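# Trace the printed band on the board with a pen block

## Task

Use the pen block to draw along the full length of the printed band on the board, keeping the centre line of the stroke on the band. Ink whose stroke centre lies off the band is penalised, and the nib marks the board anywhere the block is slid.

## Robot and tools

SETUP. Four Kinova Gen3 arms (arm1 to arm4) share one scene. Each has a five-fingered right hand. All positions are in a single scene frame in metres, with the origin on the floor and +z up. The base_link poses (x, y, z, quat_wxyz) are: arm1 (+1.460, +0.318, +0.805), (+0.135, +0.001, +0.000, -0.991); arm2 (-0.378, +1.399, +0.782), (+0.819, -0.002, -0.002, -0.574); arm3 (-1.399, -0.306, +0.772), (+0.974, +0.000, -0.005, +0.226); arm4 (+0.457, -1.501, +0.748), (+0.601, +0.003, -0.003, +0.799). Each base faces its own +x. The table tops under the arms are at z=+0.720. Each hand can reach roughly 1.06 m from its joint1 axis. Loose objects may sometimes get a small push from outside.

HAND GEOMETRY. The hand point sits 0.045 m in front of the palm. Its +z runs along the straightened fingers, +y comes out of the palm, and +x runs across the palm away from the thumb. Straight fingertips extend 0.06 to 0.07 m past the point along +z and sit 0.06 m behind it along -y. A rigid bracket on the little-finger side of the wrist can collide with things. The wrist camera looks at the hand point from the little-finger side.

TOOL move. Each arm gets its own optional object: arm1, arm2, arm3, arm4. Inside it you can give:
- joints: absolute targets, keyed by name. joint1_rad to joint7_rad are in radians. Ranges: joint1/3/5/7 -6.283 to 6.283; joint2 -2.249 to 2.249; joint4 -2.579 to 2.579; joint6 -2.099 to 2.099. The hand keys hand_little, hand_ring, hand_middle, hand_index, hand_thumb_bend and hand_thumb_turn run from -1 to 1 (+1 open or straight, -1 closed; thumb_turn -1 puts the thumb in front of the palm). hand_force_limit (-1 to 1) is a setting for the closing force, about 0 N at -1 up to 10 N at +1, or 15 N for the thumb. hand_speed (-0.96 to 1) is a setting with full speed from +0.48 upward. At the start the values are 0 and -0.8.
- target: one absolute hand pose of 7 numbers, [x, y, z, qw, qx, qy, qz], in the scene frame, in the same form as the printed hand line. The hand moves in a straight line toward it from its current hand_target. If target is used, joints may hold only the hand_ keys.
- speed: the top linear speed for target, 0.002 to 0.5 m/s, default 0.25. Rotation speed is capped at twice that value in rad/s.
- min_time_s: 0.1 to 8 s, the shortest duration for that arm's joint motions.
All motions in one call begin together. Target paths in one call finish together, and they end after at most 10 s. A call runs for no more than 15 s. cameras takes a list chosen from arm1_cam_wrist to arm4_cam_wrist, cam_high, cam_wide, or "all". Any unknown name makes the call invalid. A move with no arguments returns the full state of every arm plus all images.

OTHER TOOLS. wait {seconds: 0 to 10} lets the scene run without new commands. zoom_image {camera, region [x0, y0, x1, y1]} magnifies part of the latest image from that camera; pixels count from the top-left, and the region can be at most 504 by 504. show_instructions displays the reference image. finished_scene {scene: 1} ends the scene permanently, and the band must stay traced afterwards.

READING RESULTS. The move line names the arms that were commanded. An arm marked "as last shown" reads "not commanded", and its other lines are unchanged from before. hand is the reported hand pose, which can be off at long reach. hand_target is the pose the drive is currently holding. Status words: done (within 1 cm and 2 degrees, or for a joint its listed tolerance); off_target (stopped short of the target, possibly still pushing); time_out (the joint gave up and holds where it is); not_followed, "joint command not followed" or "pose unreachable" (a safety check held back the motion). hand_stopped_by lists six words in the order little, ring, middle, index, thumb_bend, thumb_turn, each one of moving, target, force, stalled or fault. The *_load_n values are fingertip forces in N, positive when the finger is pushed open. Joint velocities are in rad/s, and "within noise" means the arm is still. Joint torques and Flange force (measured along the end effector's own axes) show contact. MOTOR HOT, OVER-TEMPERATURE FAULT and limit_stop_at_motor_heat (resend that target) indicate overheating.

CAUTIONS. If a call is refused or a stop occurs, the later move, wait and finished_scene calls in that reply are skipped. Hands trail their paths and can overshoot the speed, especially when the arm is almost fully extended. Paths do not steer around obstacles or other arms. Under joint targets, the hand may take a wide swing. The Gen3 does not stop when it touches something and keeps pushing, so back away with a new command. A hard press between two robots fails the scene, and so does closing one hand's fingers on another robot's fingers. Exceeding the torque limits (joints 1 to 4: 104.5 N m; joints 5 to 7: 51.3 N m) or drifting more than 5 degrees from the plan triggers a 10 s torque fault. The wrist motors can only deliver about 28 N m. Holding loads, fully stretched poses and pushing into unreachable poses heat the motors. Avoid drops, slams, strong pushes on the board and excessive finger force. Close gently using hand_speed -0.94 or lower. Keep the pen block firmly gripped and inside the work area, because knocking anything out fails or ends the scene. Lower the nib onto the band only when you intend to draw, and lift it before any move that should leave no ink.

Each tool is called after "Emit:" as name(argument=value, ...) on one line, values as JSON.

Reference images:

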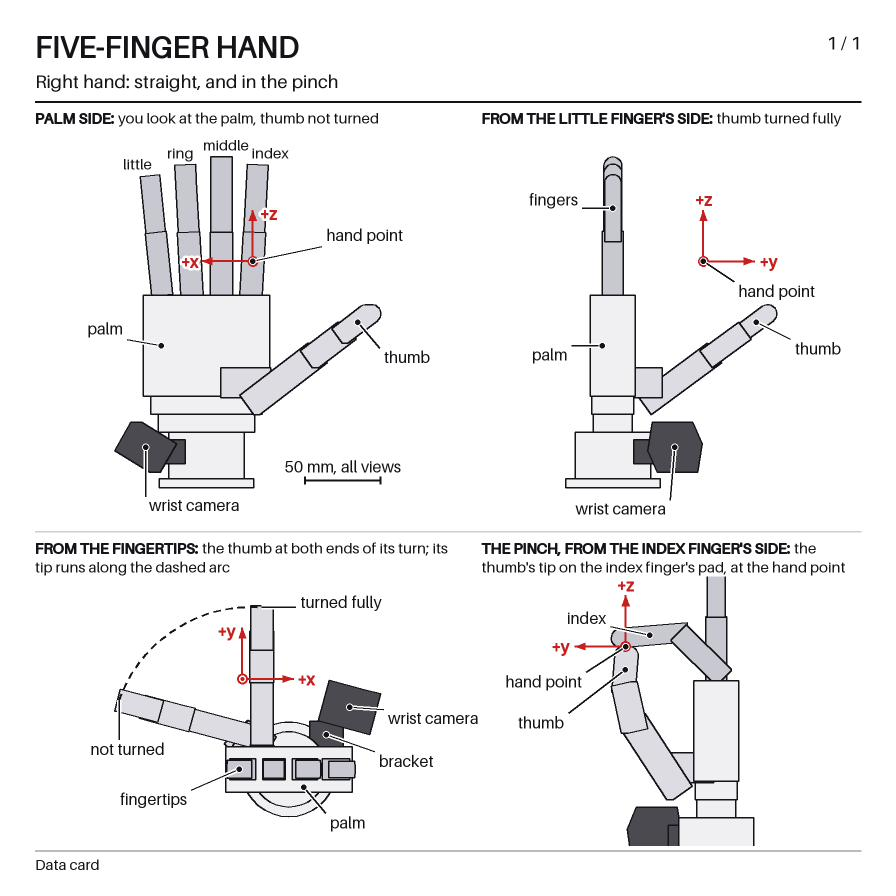

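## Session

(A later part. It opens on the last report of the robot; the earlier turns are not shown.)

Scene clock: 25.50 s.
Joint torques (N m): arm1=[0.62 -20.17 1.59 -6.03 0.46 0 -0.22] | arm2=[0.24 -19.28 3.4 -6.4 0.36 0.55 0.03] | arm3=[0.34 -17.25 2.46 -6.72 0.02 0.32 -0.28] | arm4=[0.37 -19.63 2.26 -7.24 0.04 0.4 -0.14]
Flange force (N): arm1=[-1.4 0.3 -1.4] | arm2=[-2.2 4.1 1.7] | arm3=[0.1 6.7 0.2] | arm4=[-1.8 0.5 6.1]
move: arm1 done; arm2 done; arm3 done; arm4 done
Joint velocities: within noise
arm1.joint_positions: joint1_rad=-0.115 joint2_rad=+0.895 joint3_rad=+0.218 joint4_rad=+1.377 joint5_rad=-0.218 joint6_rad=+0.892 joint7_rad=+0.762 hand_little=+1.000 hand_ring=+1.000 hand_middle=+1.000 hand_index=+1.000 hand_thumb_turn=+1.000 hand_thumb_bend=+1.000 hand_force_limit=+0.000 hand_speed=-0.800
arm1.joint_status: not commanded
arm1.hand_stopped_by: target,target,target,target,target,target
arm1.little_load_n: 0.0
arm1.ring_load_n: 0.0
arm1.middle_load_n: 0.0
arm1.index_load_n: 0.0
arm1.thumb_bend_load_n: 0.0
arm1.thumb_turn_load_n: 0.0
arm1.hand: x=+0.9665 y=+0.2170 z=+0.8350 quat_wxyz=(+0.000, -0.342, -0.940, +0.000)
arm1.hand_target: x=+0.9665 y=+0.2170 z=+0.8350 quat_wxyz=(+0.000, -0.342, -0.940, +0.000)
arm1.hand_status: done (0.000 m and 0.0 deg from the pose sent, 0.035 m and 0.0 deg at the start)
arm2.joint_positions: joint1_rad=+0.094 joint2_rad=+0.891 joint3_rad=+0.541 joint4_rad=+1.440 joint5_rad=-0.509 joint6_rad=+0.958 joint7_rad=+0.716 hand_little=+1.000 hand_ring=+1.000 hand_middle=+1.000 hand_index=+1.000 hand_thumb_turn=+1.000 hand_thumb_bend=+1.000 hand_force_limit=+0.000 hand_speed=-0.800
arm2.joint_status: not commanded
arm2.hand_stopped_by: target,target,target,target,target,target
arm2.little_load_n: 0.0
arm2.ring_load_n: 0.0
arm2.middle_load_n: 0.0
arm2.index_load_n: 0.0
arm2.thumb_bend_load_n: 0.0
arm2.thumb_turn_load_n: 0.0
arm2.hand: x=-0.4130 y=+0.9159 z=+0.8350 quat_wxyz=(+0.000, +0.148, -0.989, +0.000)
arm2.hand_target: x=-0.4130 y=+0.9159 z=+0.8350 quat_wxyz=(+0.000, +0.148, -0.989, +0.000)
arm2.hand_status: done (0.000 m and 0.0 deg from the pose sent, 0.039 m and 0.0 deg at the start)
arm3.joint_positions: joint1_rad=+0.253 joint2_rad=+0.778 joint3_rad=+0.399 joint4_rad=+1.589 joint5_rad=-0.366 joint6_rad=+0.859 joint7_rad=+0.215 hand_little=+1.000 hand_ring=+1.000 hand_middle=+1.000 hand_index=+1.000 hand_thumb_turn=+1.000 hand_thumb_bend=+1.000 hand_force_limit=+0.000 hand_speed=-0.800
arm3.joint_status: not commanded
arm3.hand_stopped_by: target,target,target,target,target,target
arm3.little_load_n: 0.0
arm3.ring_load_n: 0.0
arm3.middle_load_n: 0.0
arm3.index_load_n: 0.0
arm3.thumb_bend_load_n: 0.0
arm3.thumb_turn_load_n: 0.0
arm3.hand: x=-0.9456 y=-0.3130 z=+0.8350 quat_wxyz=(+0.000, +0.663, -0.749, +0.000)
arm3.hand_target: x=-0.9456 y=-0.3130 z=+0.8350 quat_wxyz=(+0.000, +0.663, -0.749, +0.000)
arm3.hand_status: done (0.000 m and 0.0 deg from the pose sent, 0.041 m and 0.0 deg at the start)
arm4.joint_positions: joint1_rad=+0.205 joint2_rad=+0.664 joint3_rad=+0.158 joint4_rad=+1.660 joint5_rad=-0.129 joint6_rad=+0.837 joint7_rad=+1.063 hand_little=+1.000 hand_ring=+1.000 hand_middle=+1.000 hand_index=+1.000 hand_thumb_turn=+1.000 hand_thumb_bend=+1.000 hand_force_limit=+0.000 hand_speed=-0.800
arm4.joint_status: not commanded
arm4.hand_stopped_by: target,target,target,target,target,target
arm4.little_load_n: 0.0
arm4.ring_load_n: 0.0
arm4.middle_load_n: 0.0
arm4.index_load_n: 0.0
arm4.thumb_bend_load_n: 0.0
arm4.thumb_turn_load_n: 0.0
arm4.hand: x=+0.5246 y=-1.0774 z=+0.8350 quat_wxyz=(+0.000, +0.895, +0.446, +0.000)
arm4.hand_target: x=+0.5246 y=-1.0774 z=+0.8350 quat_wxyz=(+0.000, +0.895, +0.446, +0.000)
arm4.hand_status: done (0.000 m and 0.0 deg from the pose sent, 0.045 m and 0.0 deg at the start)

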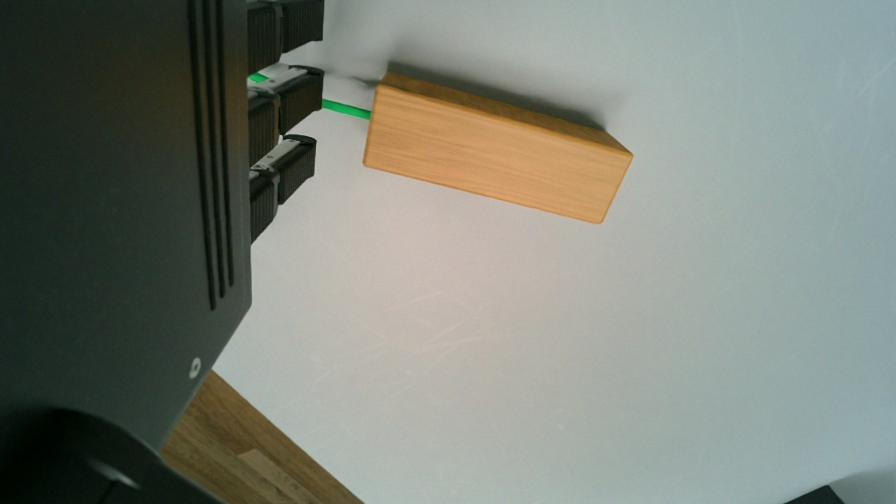

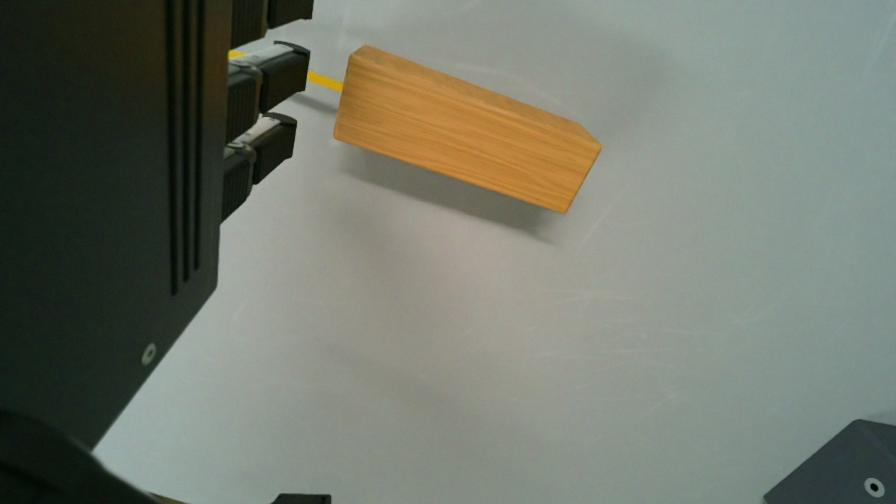

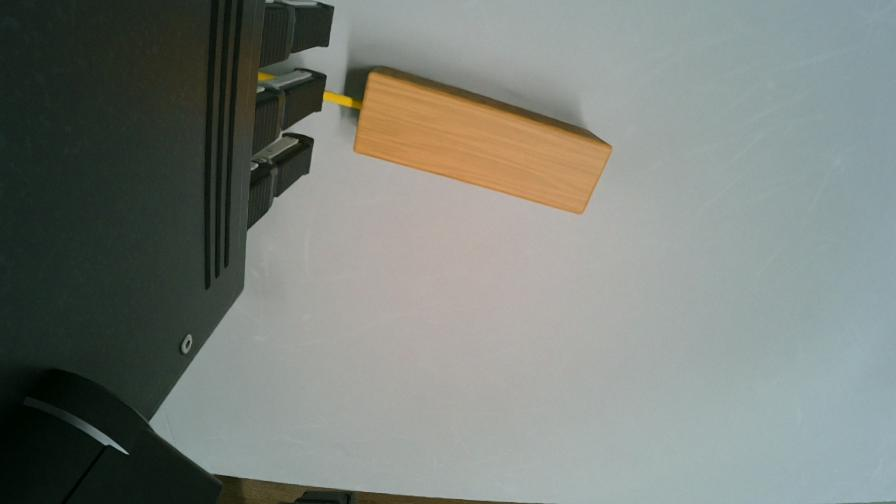

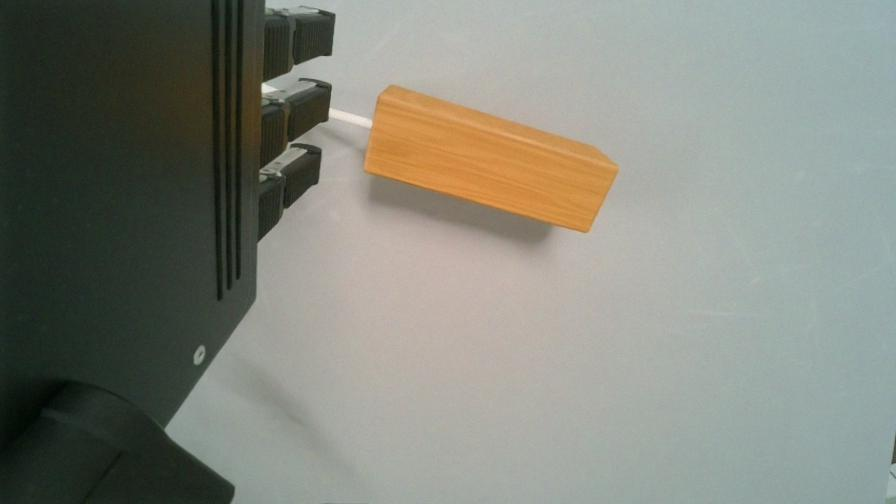

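Emit:
move(arm1={"target": [0.9707, 0.2135, 0.817, 0, 0.342, 0.9397, 0], "speed": 0.08}, arm2={"target": [-0.413, 0.9159, 0.817, 0, -0.1478, 0.989, 0], "speed": 0.08}, arm3={"target": [-0.9455, -0.312, 0.817, 0, -0.6626, 0.749, 0], "speed": 0.08}, arm4={"target": [0.5228, -1.0798, 0.817, 0, 0.8949, 0.4462, 0], "speed": 0.08}, cameras=["arm1_cam_wrist", "arm2_cam_wrist", "arm3_cam_wrist", "arm4_cam_wrist"])

Emit:
zoom_image(camera="arm1_cam_wrist", region=[230, 0, 480, 240])

Emit:
zoom_image(camera="arm2_cam_wrist", region=[230, 0, 480, 240])

Emit:
zoom_image(camera="arm3_cam_wrist", region=[230, 0, 480, 240])

Emit:
zoom_image(camera="arm4_cam_wrist", region=[230, 0, 480, 240])

Scene clock: 30.30 s.
Joint torques (N m): arm1=[0.64 -20.14 1.65 -5.82 0.46 -0.07 -0.27] | arm2=[0.22 -19.37 3.42 -6.2 0.37 0.53 0] | arm3=[0.28 -17.4 2.49 -6.47 0.04 0.35 -0.25] | arm4=[0.34 -19.66 2.26 -6.9 0.03 0.45 -0.13]
Flange force (N): arm1=[-1.4 0.4 -1.7] | arm2=[-2.2 4.2 1.5] | arm3=[0.2 6.7 0.0] | arm4=[-2.0 0.7 6.1]
move: arm1 done; arm2 done; arm3 done; arm4 done
Joint velocities: within noise
arm1.joint_positions: joint1_rad=-0.121 joint2_rad=+0.917 joint3_rad=+0.211 joint4_rad=+1.399 joint5_rad=-0.223 joint6_rad=+0.848 joint7_rad=+0.760 hand_little=+1.000 hand_ring=+1.000 hand_middle=+1.000 hand_index=+1.000 hand_thumb_turn=+1.000 hand_thumb_bend=+1.000 hand_force_limit=+0.000 hand_speed=-0.800
arm1.joint_status: not commanded
arm1.hand_stopped_by: target,target,target,target,target,target
arm1.little_load_n: 0.0
arm1.ring_load_n: 0.0
arm1.middle_load_n: 0.0
arm1.index_load_n: 0.0
arm1.thumb_bend_load_n: 0.0
arm1.thumb_turn_load_n: 0.0
arm1.hand: x=+0.9707 y=+0.2135 z=+0.8170 quat_wxyz=(+0.000, -0.342, -0.940, +0.000)
arm1.hand_target: x=+0.9707 y=+0.2135 z=+0.8170 quat_wxyz=(+0.000, -0.342, -0.940, +0.000)
arm1.hand_status: done (0.000 m and 0.0 deg from the pose sent, 0.019 m and 0.0 deg at the start)
arm2.joint_positions: joint1_rad=+0.100 joint2_rad=+0.918 joint3_rad=+0.527 joint4_rad=+1.451 joint5_rad=-0.523 joint6_rad=+0.921 joint7_rad=+0.727 hand_little=+1.000 hand_ring=+1.000 hand_middle=+1.000 hand_index=+1.000 hand_thumb_turn=+1.000 hand_thumb_bend=+1.000 hand_force_limit=+0.000 hand_speed=-0.800
arm2.joint_status: not commanded
arm2.hand_stopped_by: target,target,target,target,target,target
arm2.little_load_n: 0.0
arm2.ring_load_n: 0.0
arm2.middle_load_n: 0.0
arm2.index_load_n: 0.0
arm2.thumb_bend_load_n: 0.0
arm2.thumb_turn_load_n: 0.0
arm2.hand: x=-0.4130 y=+0.9159 z=+0.8170 quat_wxyz=(+0.000, +0.148, -0.989, +0.000)
arm2.hand_target: x=-0.4130 y=+0.9159 z=+0.8170 quat_wxyz=(+0.000, +0.148, -0.989, +0.000)
arm2.hand_status: done (0.000 m and 0.0 deg from the pose sent, 0.018 m and 0.0 deg at the start)
arm3.joint_positions: joint1_rad=+0.258 joint2_rad=+0.807 joint3_rad=+0.386 joint4_rad=+1.601 joint5_rad=-0.379 joint6_rad=+0.819 joint7_rad=+0.224 hand_little=+1.000 hand_ring=+1.000 hand_middle=+1.000 hand_index=+1.000 hand_thumb_turn=+1.000 hand_thumb_bend=+1.000 hand_force_limit=+0.000 hand_speed=-0.800
arm3.joint_status: not commanded
arm3.hand_stopped_by: target,target,target,target,target,target
arm3.little_load_n: 0.0
arm3.ring_load_n: 0.0
arm3.middle_load_n: 0.0
arm3.index_load_n: 0.0
arm3.thumb_bend_load_n: 0.0
arm3.thumb_turn_load_n: 0.0
arm3.hand: x=-0.9455 y=-0.3120 z=+0.8170 quat_wxyz=(+0.000, +0.663, -0.749, +0.000)
arm3.hand_target: x=-0.9455 y=-0.3120 z=+0.8170 quat_wxyz=(+0.000, +0.663, -0.749, +0.000)
arm3.hand_status: done (0.000 m and 0.0 deg from the pose sent, 0.018 m and 0.0 deg at the start)
arm4.joint_positions: joint1_rad=+0.205 joint2_rad=+0.689 joint3_rad=+0.152 joint4_rad=+1.685 joint5_rad=-0.135 joint6_rad=+0.786 joint7_rad=+1.064 hand_little=+1.000 hand_ring=+1.000 hand_middle=+1.000 hand_index=+1.000 hand_thumb_turn=+1.000 hand_thumb_bend=+1.000 hand_force_limit=+0.000 hand_speed=-0.800
arm4.joint_status: not commanded
arm4.hand_stopped_by: target,target,target,target,target,target
arm4.little_load_n: 0.0
arm4.ring_load_n: 0.0
arm4.middle_load_n: 0.0
arm4.index_load_n: 0.0
arm4.thumb_bend_load_n: 0.0
arm4.thumb_turn_load_n: 0.0
arm4.hand: x=+0.5228 y=-1.0798 z=+0.8170 quat_wxyz=(+0.000, +0.895, +0.446, +0.000)
arm4.hand_target: x=+0.5228 y=-1.0798 z=+0.8170 quat_wxyz=(+0.000, +0.895, +0.446, +0.000)
arm4.hand_status: done (0.000 m and 0.0 deg from the pose sent, 0.018 m and 0.0 deg at the start)

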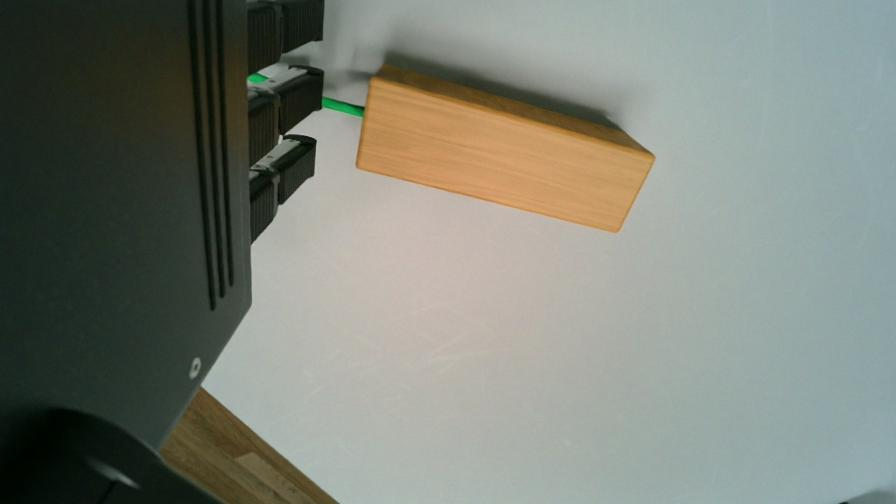

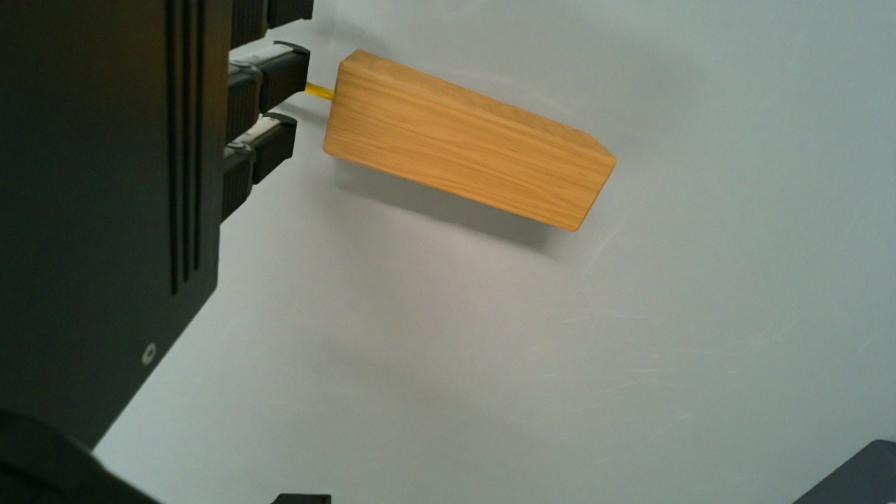

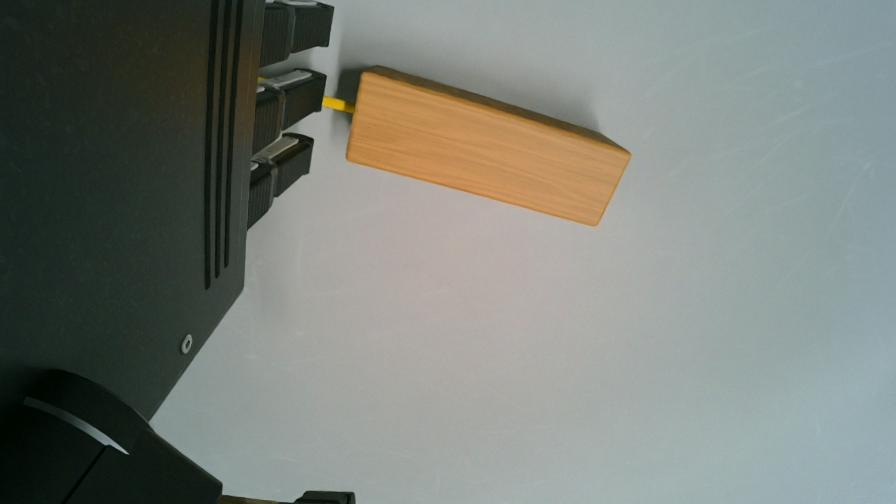

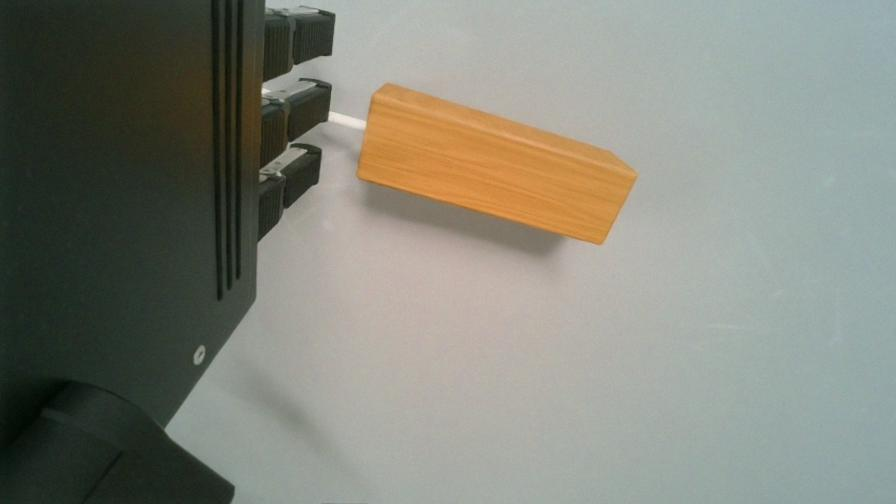

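Scaled by 2.016 from the camera's image (finer frame: 1280x720).

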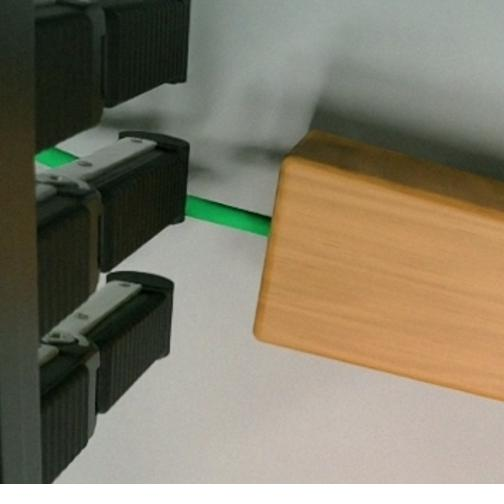

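Scaled by 2.016 from the camera's image (finer frame: 1280x720).

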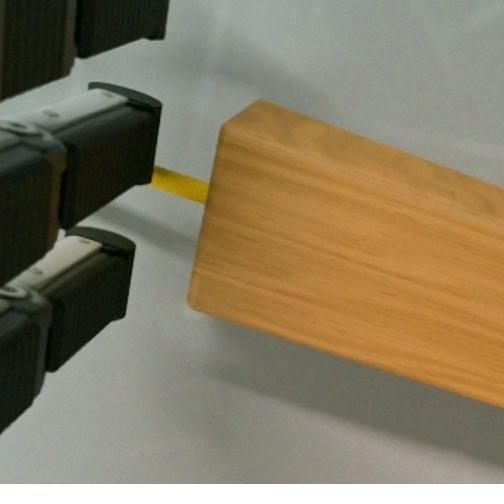

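Scaled by 2.016 from the camera's image (finer frame: 1280x720).

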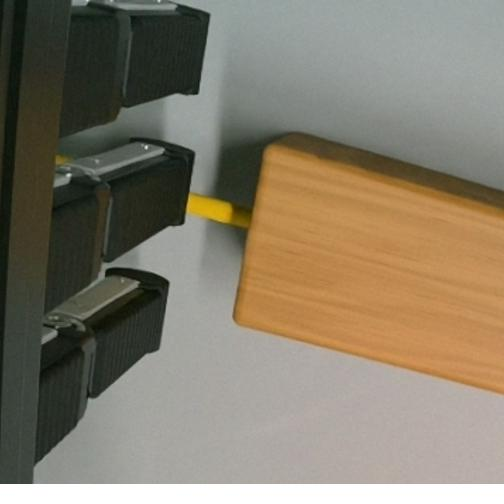

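Scaled by 2.016 from the camera's image (finer frame: 1280x720).

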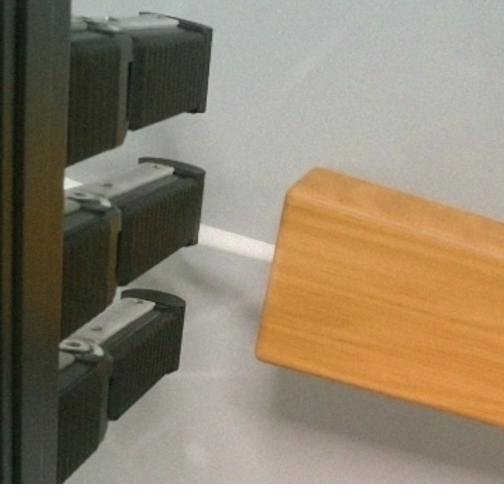

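Emit:
move(arm1={"target": [0.9696, 0.2145, 0.808, 0, 0.342, 0.9397, 0], "speed": 0.05}, arm2={"target": [-0.4154, 0.9152, 0.808, 0, -0.1478, 0.989, 0], "speed": 0.05}, arm3={"target": [-0.946, -0.316, 0.808, 0, -0.6626, 0.749, 0], "speed": 0.05}, arm4={"target": [0.5246, -1.0774, 0.808, 0, 0.8949, 0.4462, 0], "speed": 0.05}, cameras=["arm1_cam_wrist", "arm2_cam_wrist", "arm3_cam_wrist", "arm4_cam_wrist"])

Emit:
zoom_image(camera="arm1_cam_wrist", region=[230, 0, 480, 240])

Emit:
zoom_image(camera="arm2_cam_wrist", region=[230, 0, 480, 240])

Emit:
zoom_image(camera="arm3_cam_wrist", region=[230, 0, 480, 240])

Emit:
zoom_image(camera="arm4_cam_wrist", region=[230, 0, 480, 240])

Scene clock: 33.13 s.
Joint torques (N m): arm1=[0.66 -20.3 1.72 -5.72 0.44 -0.02 -0.27] | arm2=[0.22 -19.5 3.43 -6.19 0.3 0.53 0] | arm3=[0.4 -17.56 2.44 -6.4 0.05 0.33 -0.26] | arm4=[0.36 -19.91 2.29 -6.82 0.06 0.41 -0.12]
Flange force (N): arm1=[-1.4 0.3 -1.5] | arm2=[-2.3 4.4 1.4] | arm3=[-0.1 6.8 -0.1] | arm4=[-2.0 0.7 6.0]
move: arm1 done; arm2 done; arm3 done; arm4 done
Joint velocities: within noise
arm1.joint_positions: joint1_rad=-0.117 joint2_rad=+0.933 joint3_rad=+0.208 joint4_rad=+1.398 joint5_rad=-0.226 joint6_rad=+0.832 joint7_rad=+0.764 hand_little=+1.000 hand_ring=+1.000 hand_middle=+1.000 hand_index=+1.000 hand_thumb_turn=+1.000 hand_thumb_bend=+1.000 hand_force_limit=+0.000 hand_speed=-0.800
arm1.joint_status: not commanded
arm1.hand_stopped_by: target,target,target,target,target,target
arm1.little_load_n: 0.0
arm1.ring_load_n: 0.0
arm1.middle_load_n: 0.0
arm1.index_load_n: 0.0
arm1.thumb_bend_load_n: 0.0
arm1.thumb_turn_load_n: -0.5
arm1.hand: x=+0.9696 y=+0.2145 z=+0.8080 quat_wxyz=(+0.000, -0.342, -0.940, +0.000)
arm1.hand_target: x=+0.9696 y=+0.2145 z=+0.8080 quat_wxyz=(+0.000, -0.342, -0.940, +0.000)
arm1.hand_status: done (0.000 m and 0.0 deg from the pose sent, 0.009 m and 0.0 deg at the start)
arm2.joint_positions: joint1_rad=+0.109 joint2_rad=+0.933 joint3_rad=+0.520 joint4_rad=+1.451 joint5_rad=-0.529 joint6_rad=+0.906 joint7_rad=+0.735 hand_little=+1.000 hand_ring=+1.000 hand_middle=+1.000 hand_index=+1.000 hand_thumb_turn=+1.000 hand_thumb_bend=+1.000 hand_force_limit=+0.000 hand_speed=-0.800
arm2.joint_status: not commanded
arm2.hand_stopped_by: target,target,target,target,target,target
arm2.little_load_n: 0.0
arm2.ring_load_n: 0.0
arm2.middle_load_n: 0.0
arm2.index_load_n: 0.0
arm2.thumb_bend_load_n: 0.5
arm2.thumb_turn_load_n: 0.0
arm2.hand: x=-0.4154 y=+0.9152 z=+0.8080 quat_wxyz=(+0.000, +0.148, -0.989, +0.000)
arm2.hand_target: x=-0.4154 y=+0.9152 z=+0.8080 quat_wxyz=(+0.000, +0.148, -0.989, +0.000)
arm2.hand_status: done (0.000 m and 0.0 deg from the pose sent, 0.009 m and 0.0 deg at the start)
arm3.joint_positions: joint1_rad=+0.271 joint2_rad=+0.821 joint3_rad=+0.379 joint4_rad=+1.606 joint5_rad=-0.385 joint6_rad=+0.798 joint7_rad=+0.236 hand_little=+1.000 hand_ring=+1.000 hand_middle=+1.000 hand_index=+1.000 hand_thumb_turn=+1.000 hand_thumb_bend=+1.000 hand_force_limit=+0.000 hand_speed=-0.800
arm3.joint_status: not commanded
arm3.hand_stopped_by: target,target,target,target,target,target
arm3.little_load_n: 0.0
arm3.ring_load_n: 0.0
arm3.middle_load_n: 0.0
arm3.index_load_n: 0.0
arm3.thumb_bend_load_n: 0.0
arm3.thumb_turn_load_n: 0.0
arm3.hand: x=-0.9460 y=-0.3160 z=+0.8080 quat_wxyz=(+0.000, +0.663, -0.749, +0.000)
arm3.hand_target: x=-0.9460 y=-0.3160 z=+0.8080 quat_wxyz=(+0.000, +0.663, -0.749, +0.000)
arm3.hand_status: done (0.000 m and 0.0 deg from the pose sent, 0.010 m and 0.0 deg at the start)
arm4.joint_positions: joint1_rad=+0.211 joint2_rad=+0.709 joint3_rad=+0.149 joint4_rad=+1.682 joint5_rad=-0.137 joint6_rad=+0.769 joint7_rad=+1.069 hand_little=+1.000 hand_ring=+1.000 hand_middle=+1.000 hand_index=+1.000 hand_thumb_turn=+1.000 hand_thumb_bend=+1.000 hand_force_limit=+0.000 hand_speed=-0.800
arm4.joint_status: not commanded
arm4.hand_stopped_by: target,target,target,target,target,target
arm4.little_load_n: 0.0
arm4.ring_load_n: 0.0
arm4.middle_load_n: 0.0
arm4.index_load_n: 0.0
arm4.thumb_bend_load_n: 0.0
arm4.thumb_turn_load_n: 0.0
arm4.hand: x=+0.5246 y=-1.0774 z=+0.8080 quat_wxyz=(+0.000, +0.895, +0.446, +0.000)
arm4.hand_target: x=+0.5246 y=-1.0774 z=+0.8080 quat_wxyz=(+0.000, +0.895, +0.446, +0.000)
arm4.hand_status: done (0.000 m and 0.0 deg from the pose sent, 0.009 m and 0.0 deg at the start)

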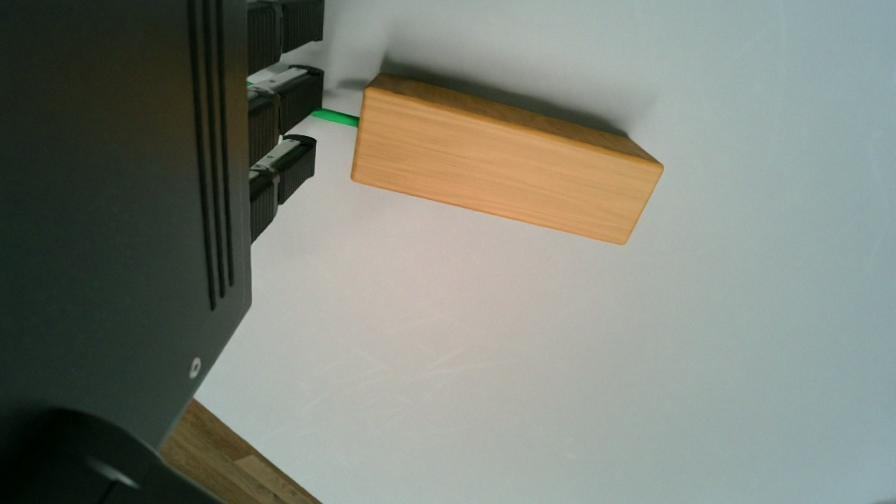

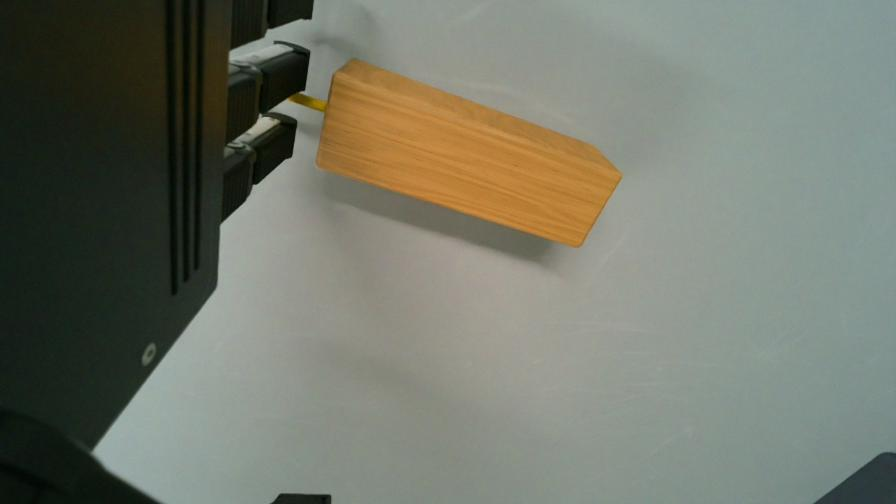

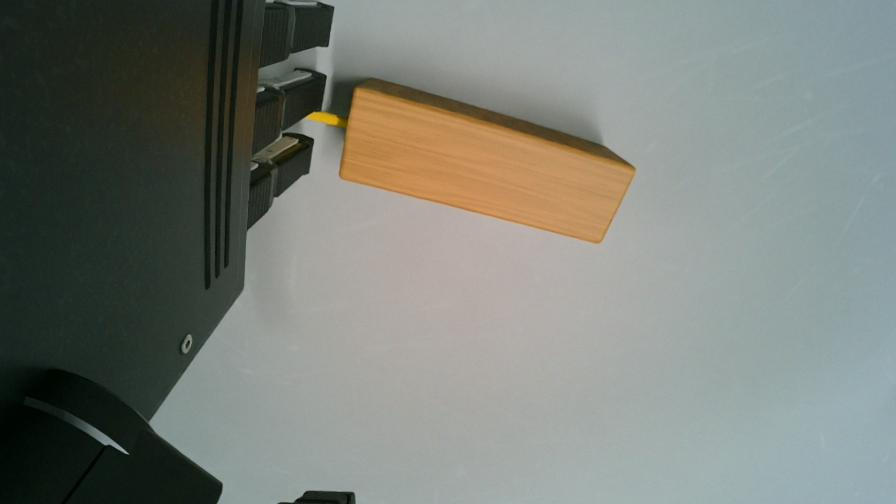

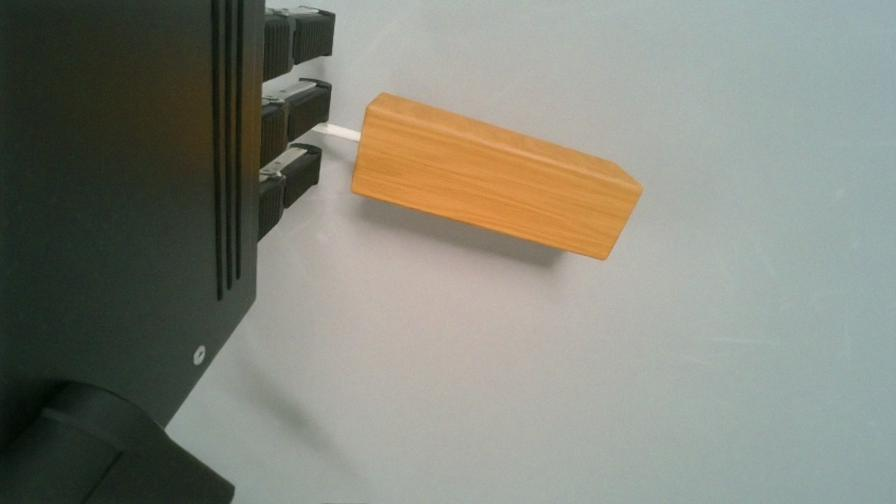

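Scaled by 2.016 from the camera's image (finer frame: 1280x720).

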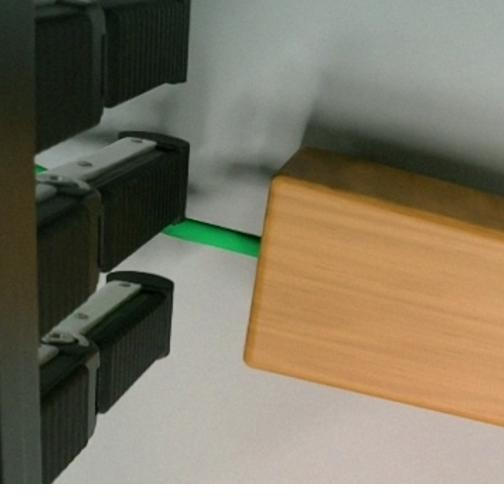

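Scaled by 2.016 from the camera's image (finer frame: 1280x720).

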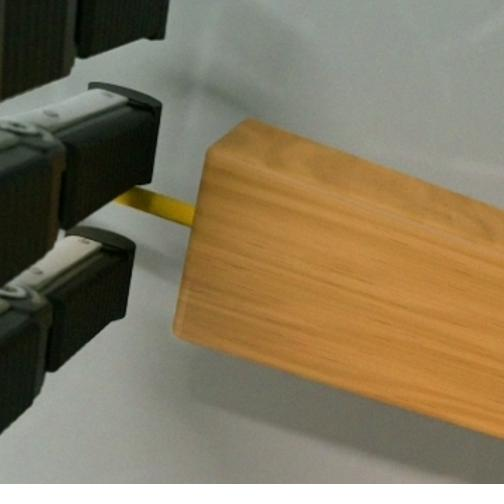

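Scaled by 2.016 from the camera's image (finer frame: 1280x720).

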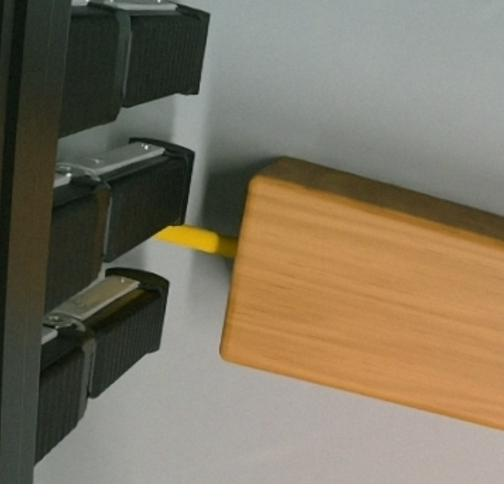

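Scaled by 2.016 from the camera's image (finer frame: 1280x720).

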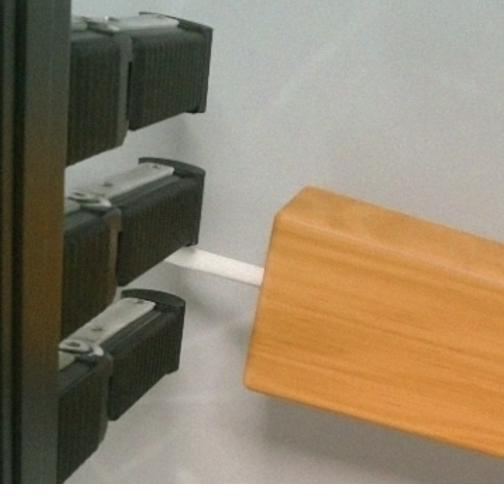

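Emit:
move(arm1={"target": [0.9696, 0.2145, 0.799, 0, 0.342, 0.9397, 0], "speed": 0.05}, arm2={"target": [-0.4154, 0.9152, 0.799, 0, -0.1478, 0.989, 0], "speed": 0.05}, arm3={"target": [-0.946, -0.316, 0.799, 0, -0.6626, 0.749, 0], "speed": 0.05}, arm4={"target": [0.5246, -1.0774, 0.799, 0, 0.8949, 0.4462, 0], "speed": 0.05}, cameras=["arm1_cam_wrist", "arm2_cam_wrist", "arm3_cam_wrist", "arm4_cam_wrist"])

Emit:
zoom_image(camera="arm1_cam_wrist", region=[230, 0, 480, 240])

Emit:
zoom_image(camera="arm2_cam_wrist", region=[230, 0, 480, 240])

Emit:
zoom_image(camera="arm3_cam_wrist", region=[230, 0, 480, 240])

Emit:
zoom_image(camera="arm4_cam_wrist", region=[230, 0, 480, 240])

Scene clock: 35.90 s.
Joint torques (N m): arm1=[0.63 -20.28 1.65 -5.55 0.43 -0.02 -0.25] | arm2=[0.24 -19.57 3.39 -5.95 0.37 0.51 -0.01] | arm3=[0.38 -17.65 2.42 -6.29 0.03 0.34 -0.25] | arm4=[0.42 -20.01 2.28 -6.73 0.06 0.43 -0.11]
Flange force (N): arm1=[-1.3 0.2 -1.7] | arm2=[-2.1 3.9 1.3] | arm3=[-0.1 6.8 -0.3] | arm4=[-2.3 0.7 6.1]
move: arm1 done; arm2 done; arm3 done; arm4 done
Joint velocities: within noise
arm1.joint_positions: joint1_rad=-0.115 joint2_rad=+0.948 joint3_rad=+0.205 joint4_rad=+1.401 joint5_rad=-0.229 joint6_rad=+0.815 joint7_rad=+0.765 hand_little=+1.000 hand_ring=+1.000 hand_middle=+1.000 hand_index=+1.000 hand_thumb_turn=+1.000 hand_thumb_bend=+1.000 hand_force_limit=+0.000 hand_speed=-0.800
arm1.joint_status: not commanded
arm1.hand_stopped_by: target,target,target,target,target,target
arm1.little_load_n: 0.0
arm1.ring_load_n: 0.0
arm1.middle_load_n: 0.0
arm1.index_load_n: 0.5
arm1.thumb_bend_load_n: 0.0
arm1.thumb_turn_load_n: 0.0
arm1.hand: x=+0.9696 y=+0.2145 z=+0.7990 quat_wxyz=(+0.000, -0.342, -0.940, +0.000)
arm1.hand_target: x=+0.9696 y=+0.2145 z=+0.7990 quat_wxyz=(+0.000, -0.342, -0.940, +0.000)
arm1.hand_status: done (0.000 m and 0.0 deg from the pose sent, 0.009 m and 0.0 deg at the start)
arm2.joint_positions: joint1_rad=+0.112 joint2_rad=+0.947 joint3_rad=+0.513 joint4_rad=+1.455 joint5_rad=-0.536 joint6_rad=+0.888 joint7_rad=+0.740 hand_little=+1.000 hand_ring=+1.000 hand_middle=+1.000 hand_index=+1.000 hand_thumb_turn=+1.000 hand_thumb_bend=+1.000 hand_force_limit=+0.000 hand_speed=-0.800
arm2.joint_status: not commanded
arm2.hand_stopped_by: target,target,target,target,target,target
arm2.little_load_n: 0.0
arm2.ring_load_n: 0.0
arm2.middle_load_n: 0.0
arm2.index_load_n: 0.0
arm2.thumb_bend_load_n: 0.0
arm2.thumb_turn_load_n: 0.0
arm2.hand: x=-0.4154 y=+0.9152 z=+0.7990 quat_wxyz=(+0.000, +0.148, -0.989, +0.000)
arm2.hand_target: x=-0.4154 y=+0.9152 z=+0.7990 quat_wxyz=(+0.000, +0.148, -0.989, +0.000)
arm2.hand_status: done (0.000 m and 0.0 deg from the pose sent, 0.009 m and 0.0 deg at the start)
arm3.joint_positions: joint1_rad=+0.275 joint2_rad=+0.836 joint3_rad=+0.372 joint4_rad=+1.611 joint5_rad=-0.391 joint6_rad=+0.778 joint7_rad=+0.241 hand_little=+1.000 hand_ring=+1.000 hand_middle=+1.000 hand_index=+1.000 hand_thumb_turn=+1.000 hand_thumb_bend=+1.000 hand_force_limit=+0.000 hand_speed=-0.800
arm3.joint_status: not commanded
arm3.hand_stopped_by: target,target,target,target,target,target
arm3.little_load_n: 0.0
arm3.ring_load_n: 0.0
arm3.middle_load_n: 0.0
arm3.index_load_n: 0.0
arm3.thumb_bend_load_n: 0.0
arm3.thumb_turn_load_n: 0.0
arm3.hand: x=-0.9460 y=-0.3160 z=+0.7990 quat_wxyz=(+0.000, +0.663, -0.749, +0.000)
arm3.hand_target: x=-0.9460 y=-0.3160 z=+0.7990 quat_wxyz=(+0.000, +0.663, -0.749, +0.000)
arm3.hand_status: done (0.000 m and 0.0 deg from the pose sent, 0.009 m and 0.0 deg at the start)
arm4.joint_positions: joint1_rad=+0.213 joint2_rad=+0.724 joint3_rad=+0.146 joint4_rad=+1.689 joint5_rad=-0.140 joint6_rad=+0.748 joint7_rad=+1.071 hand_little=+1.000 hand_ring=+1.000 hand_middle=+1.000 hand_index=+1.000 hand_thumb_turn=+1.000 hand_thumb_bend=+1.000 hand_force_limit=+0.000 hand_speed=-0.800
arm4.joint_status: not commanded
arm4.hand_stopped_by: target,target,target,target,target,target
arm4.little_load_n: 0.0
arm4.ring_load_n: 0.0
arm4.middle_load_n: 0.0
arm4.index_load_n: 0.0
arm4.thumb_bend_load_n: 0.0
arm4.thumb_turn_load_n: 0.0
arm4.hand: x=+0.5246 y=-1.0774 z=+0.7990 quat_wxyz=(+0.000, +0.895, +0.446, +0.000)
arm4.hand_target: x=+0.5246 y=-1.0774 z=+0.7990 quat_wxyz=(+0.000, +0.895, +0.446, +0.000)
arm4.hand_status: done (0.000 m and 0.0 deg from the pose sent, 0.009 m and 0.0 deg at the start)

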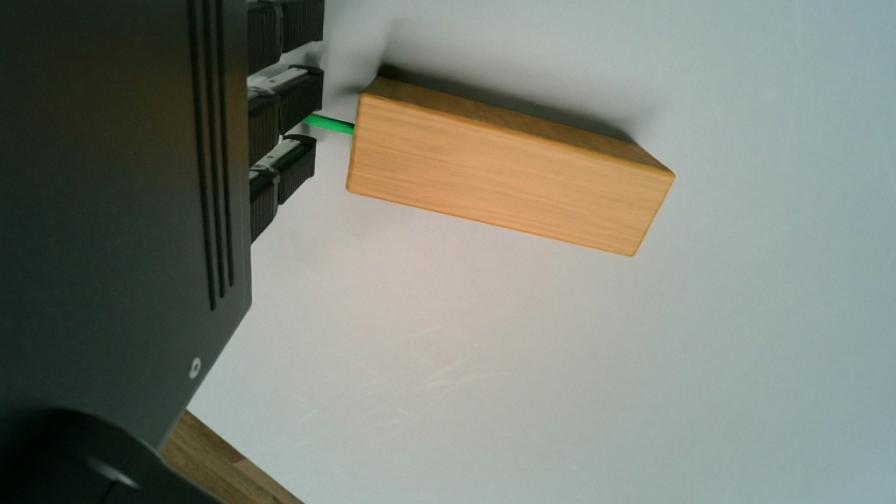

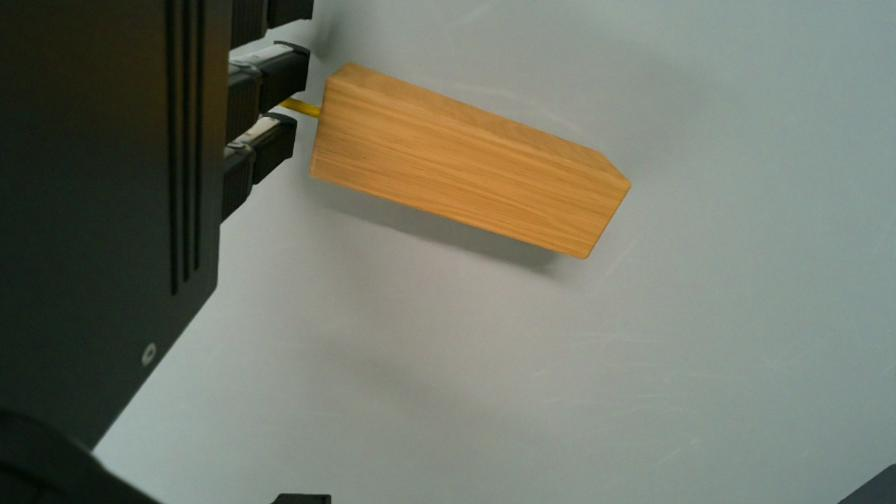

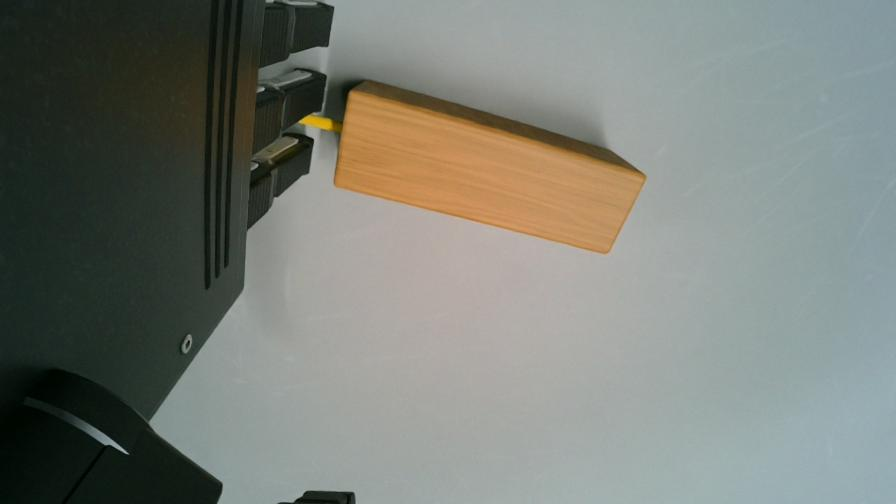

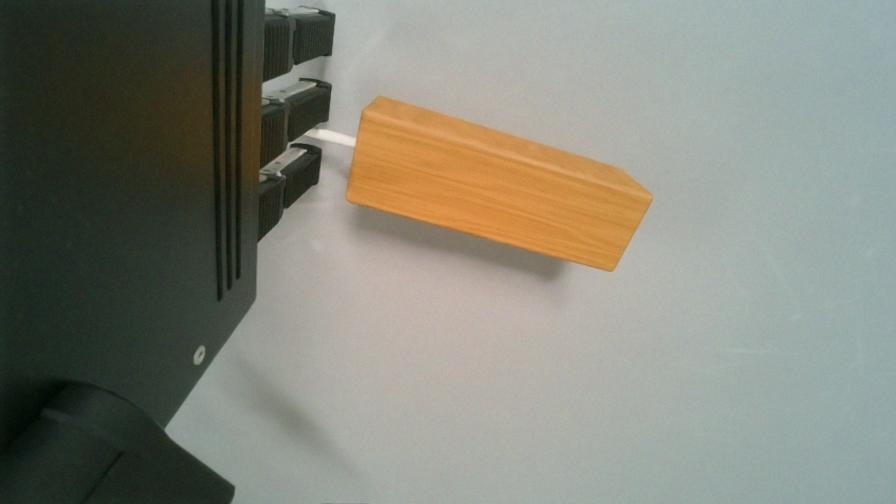

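Scaled by 2.016 from the camera's image (finer frame: 1280x720).

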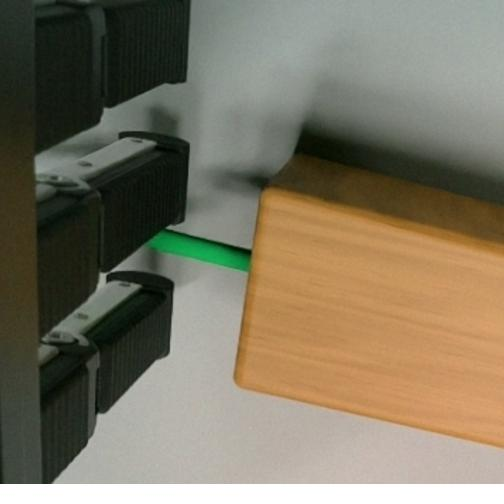

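Scaled by 2.016 from the camera's image (finer frame: 1280x720).

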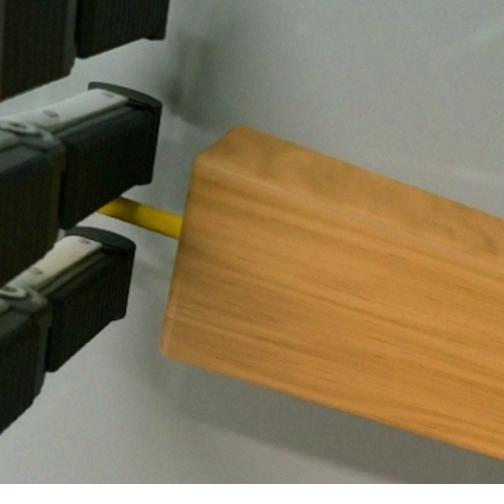

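Scaled by 2.016 from the camera's image (finer frame: 1280x720).

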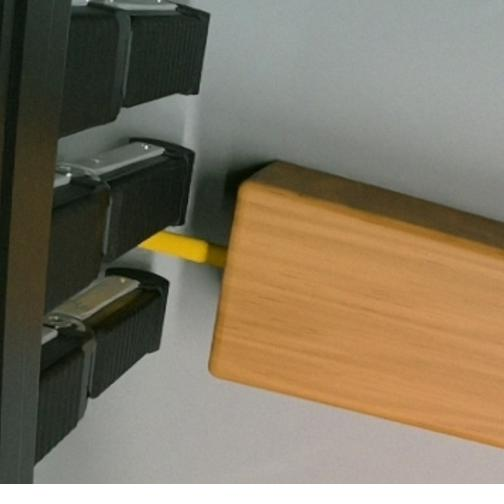

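Scaled by 2.016 from the camera's image (finer frame: 1280x720).

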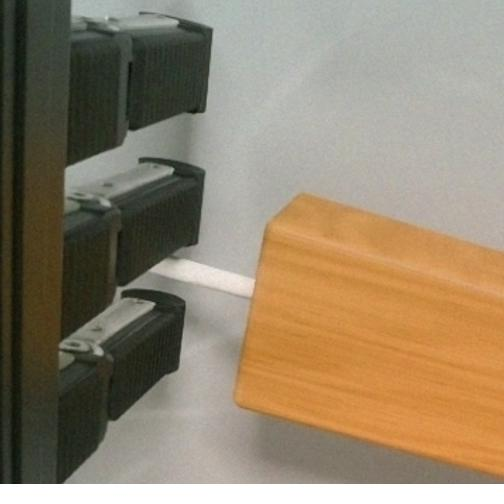

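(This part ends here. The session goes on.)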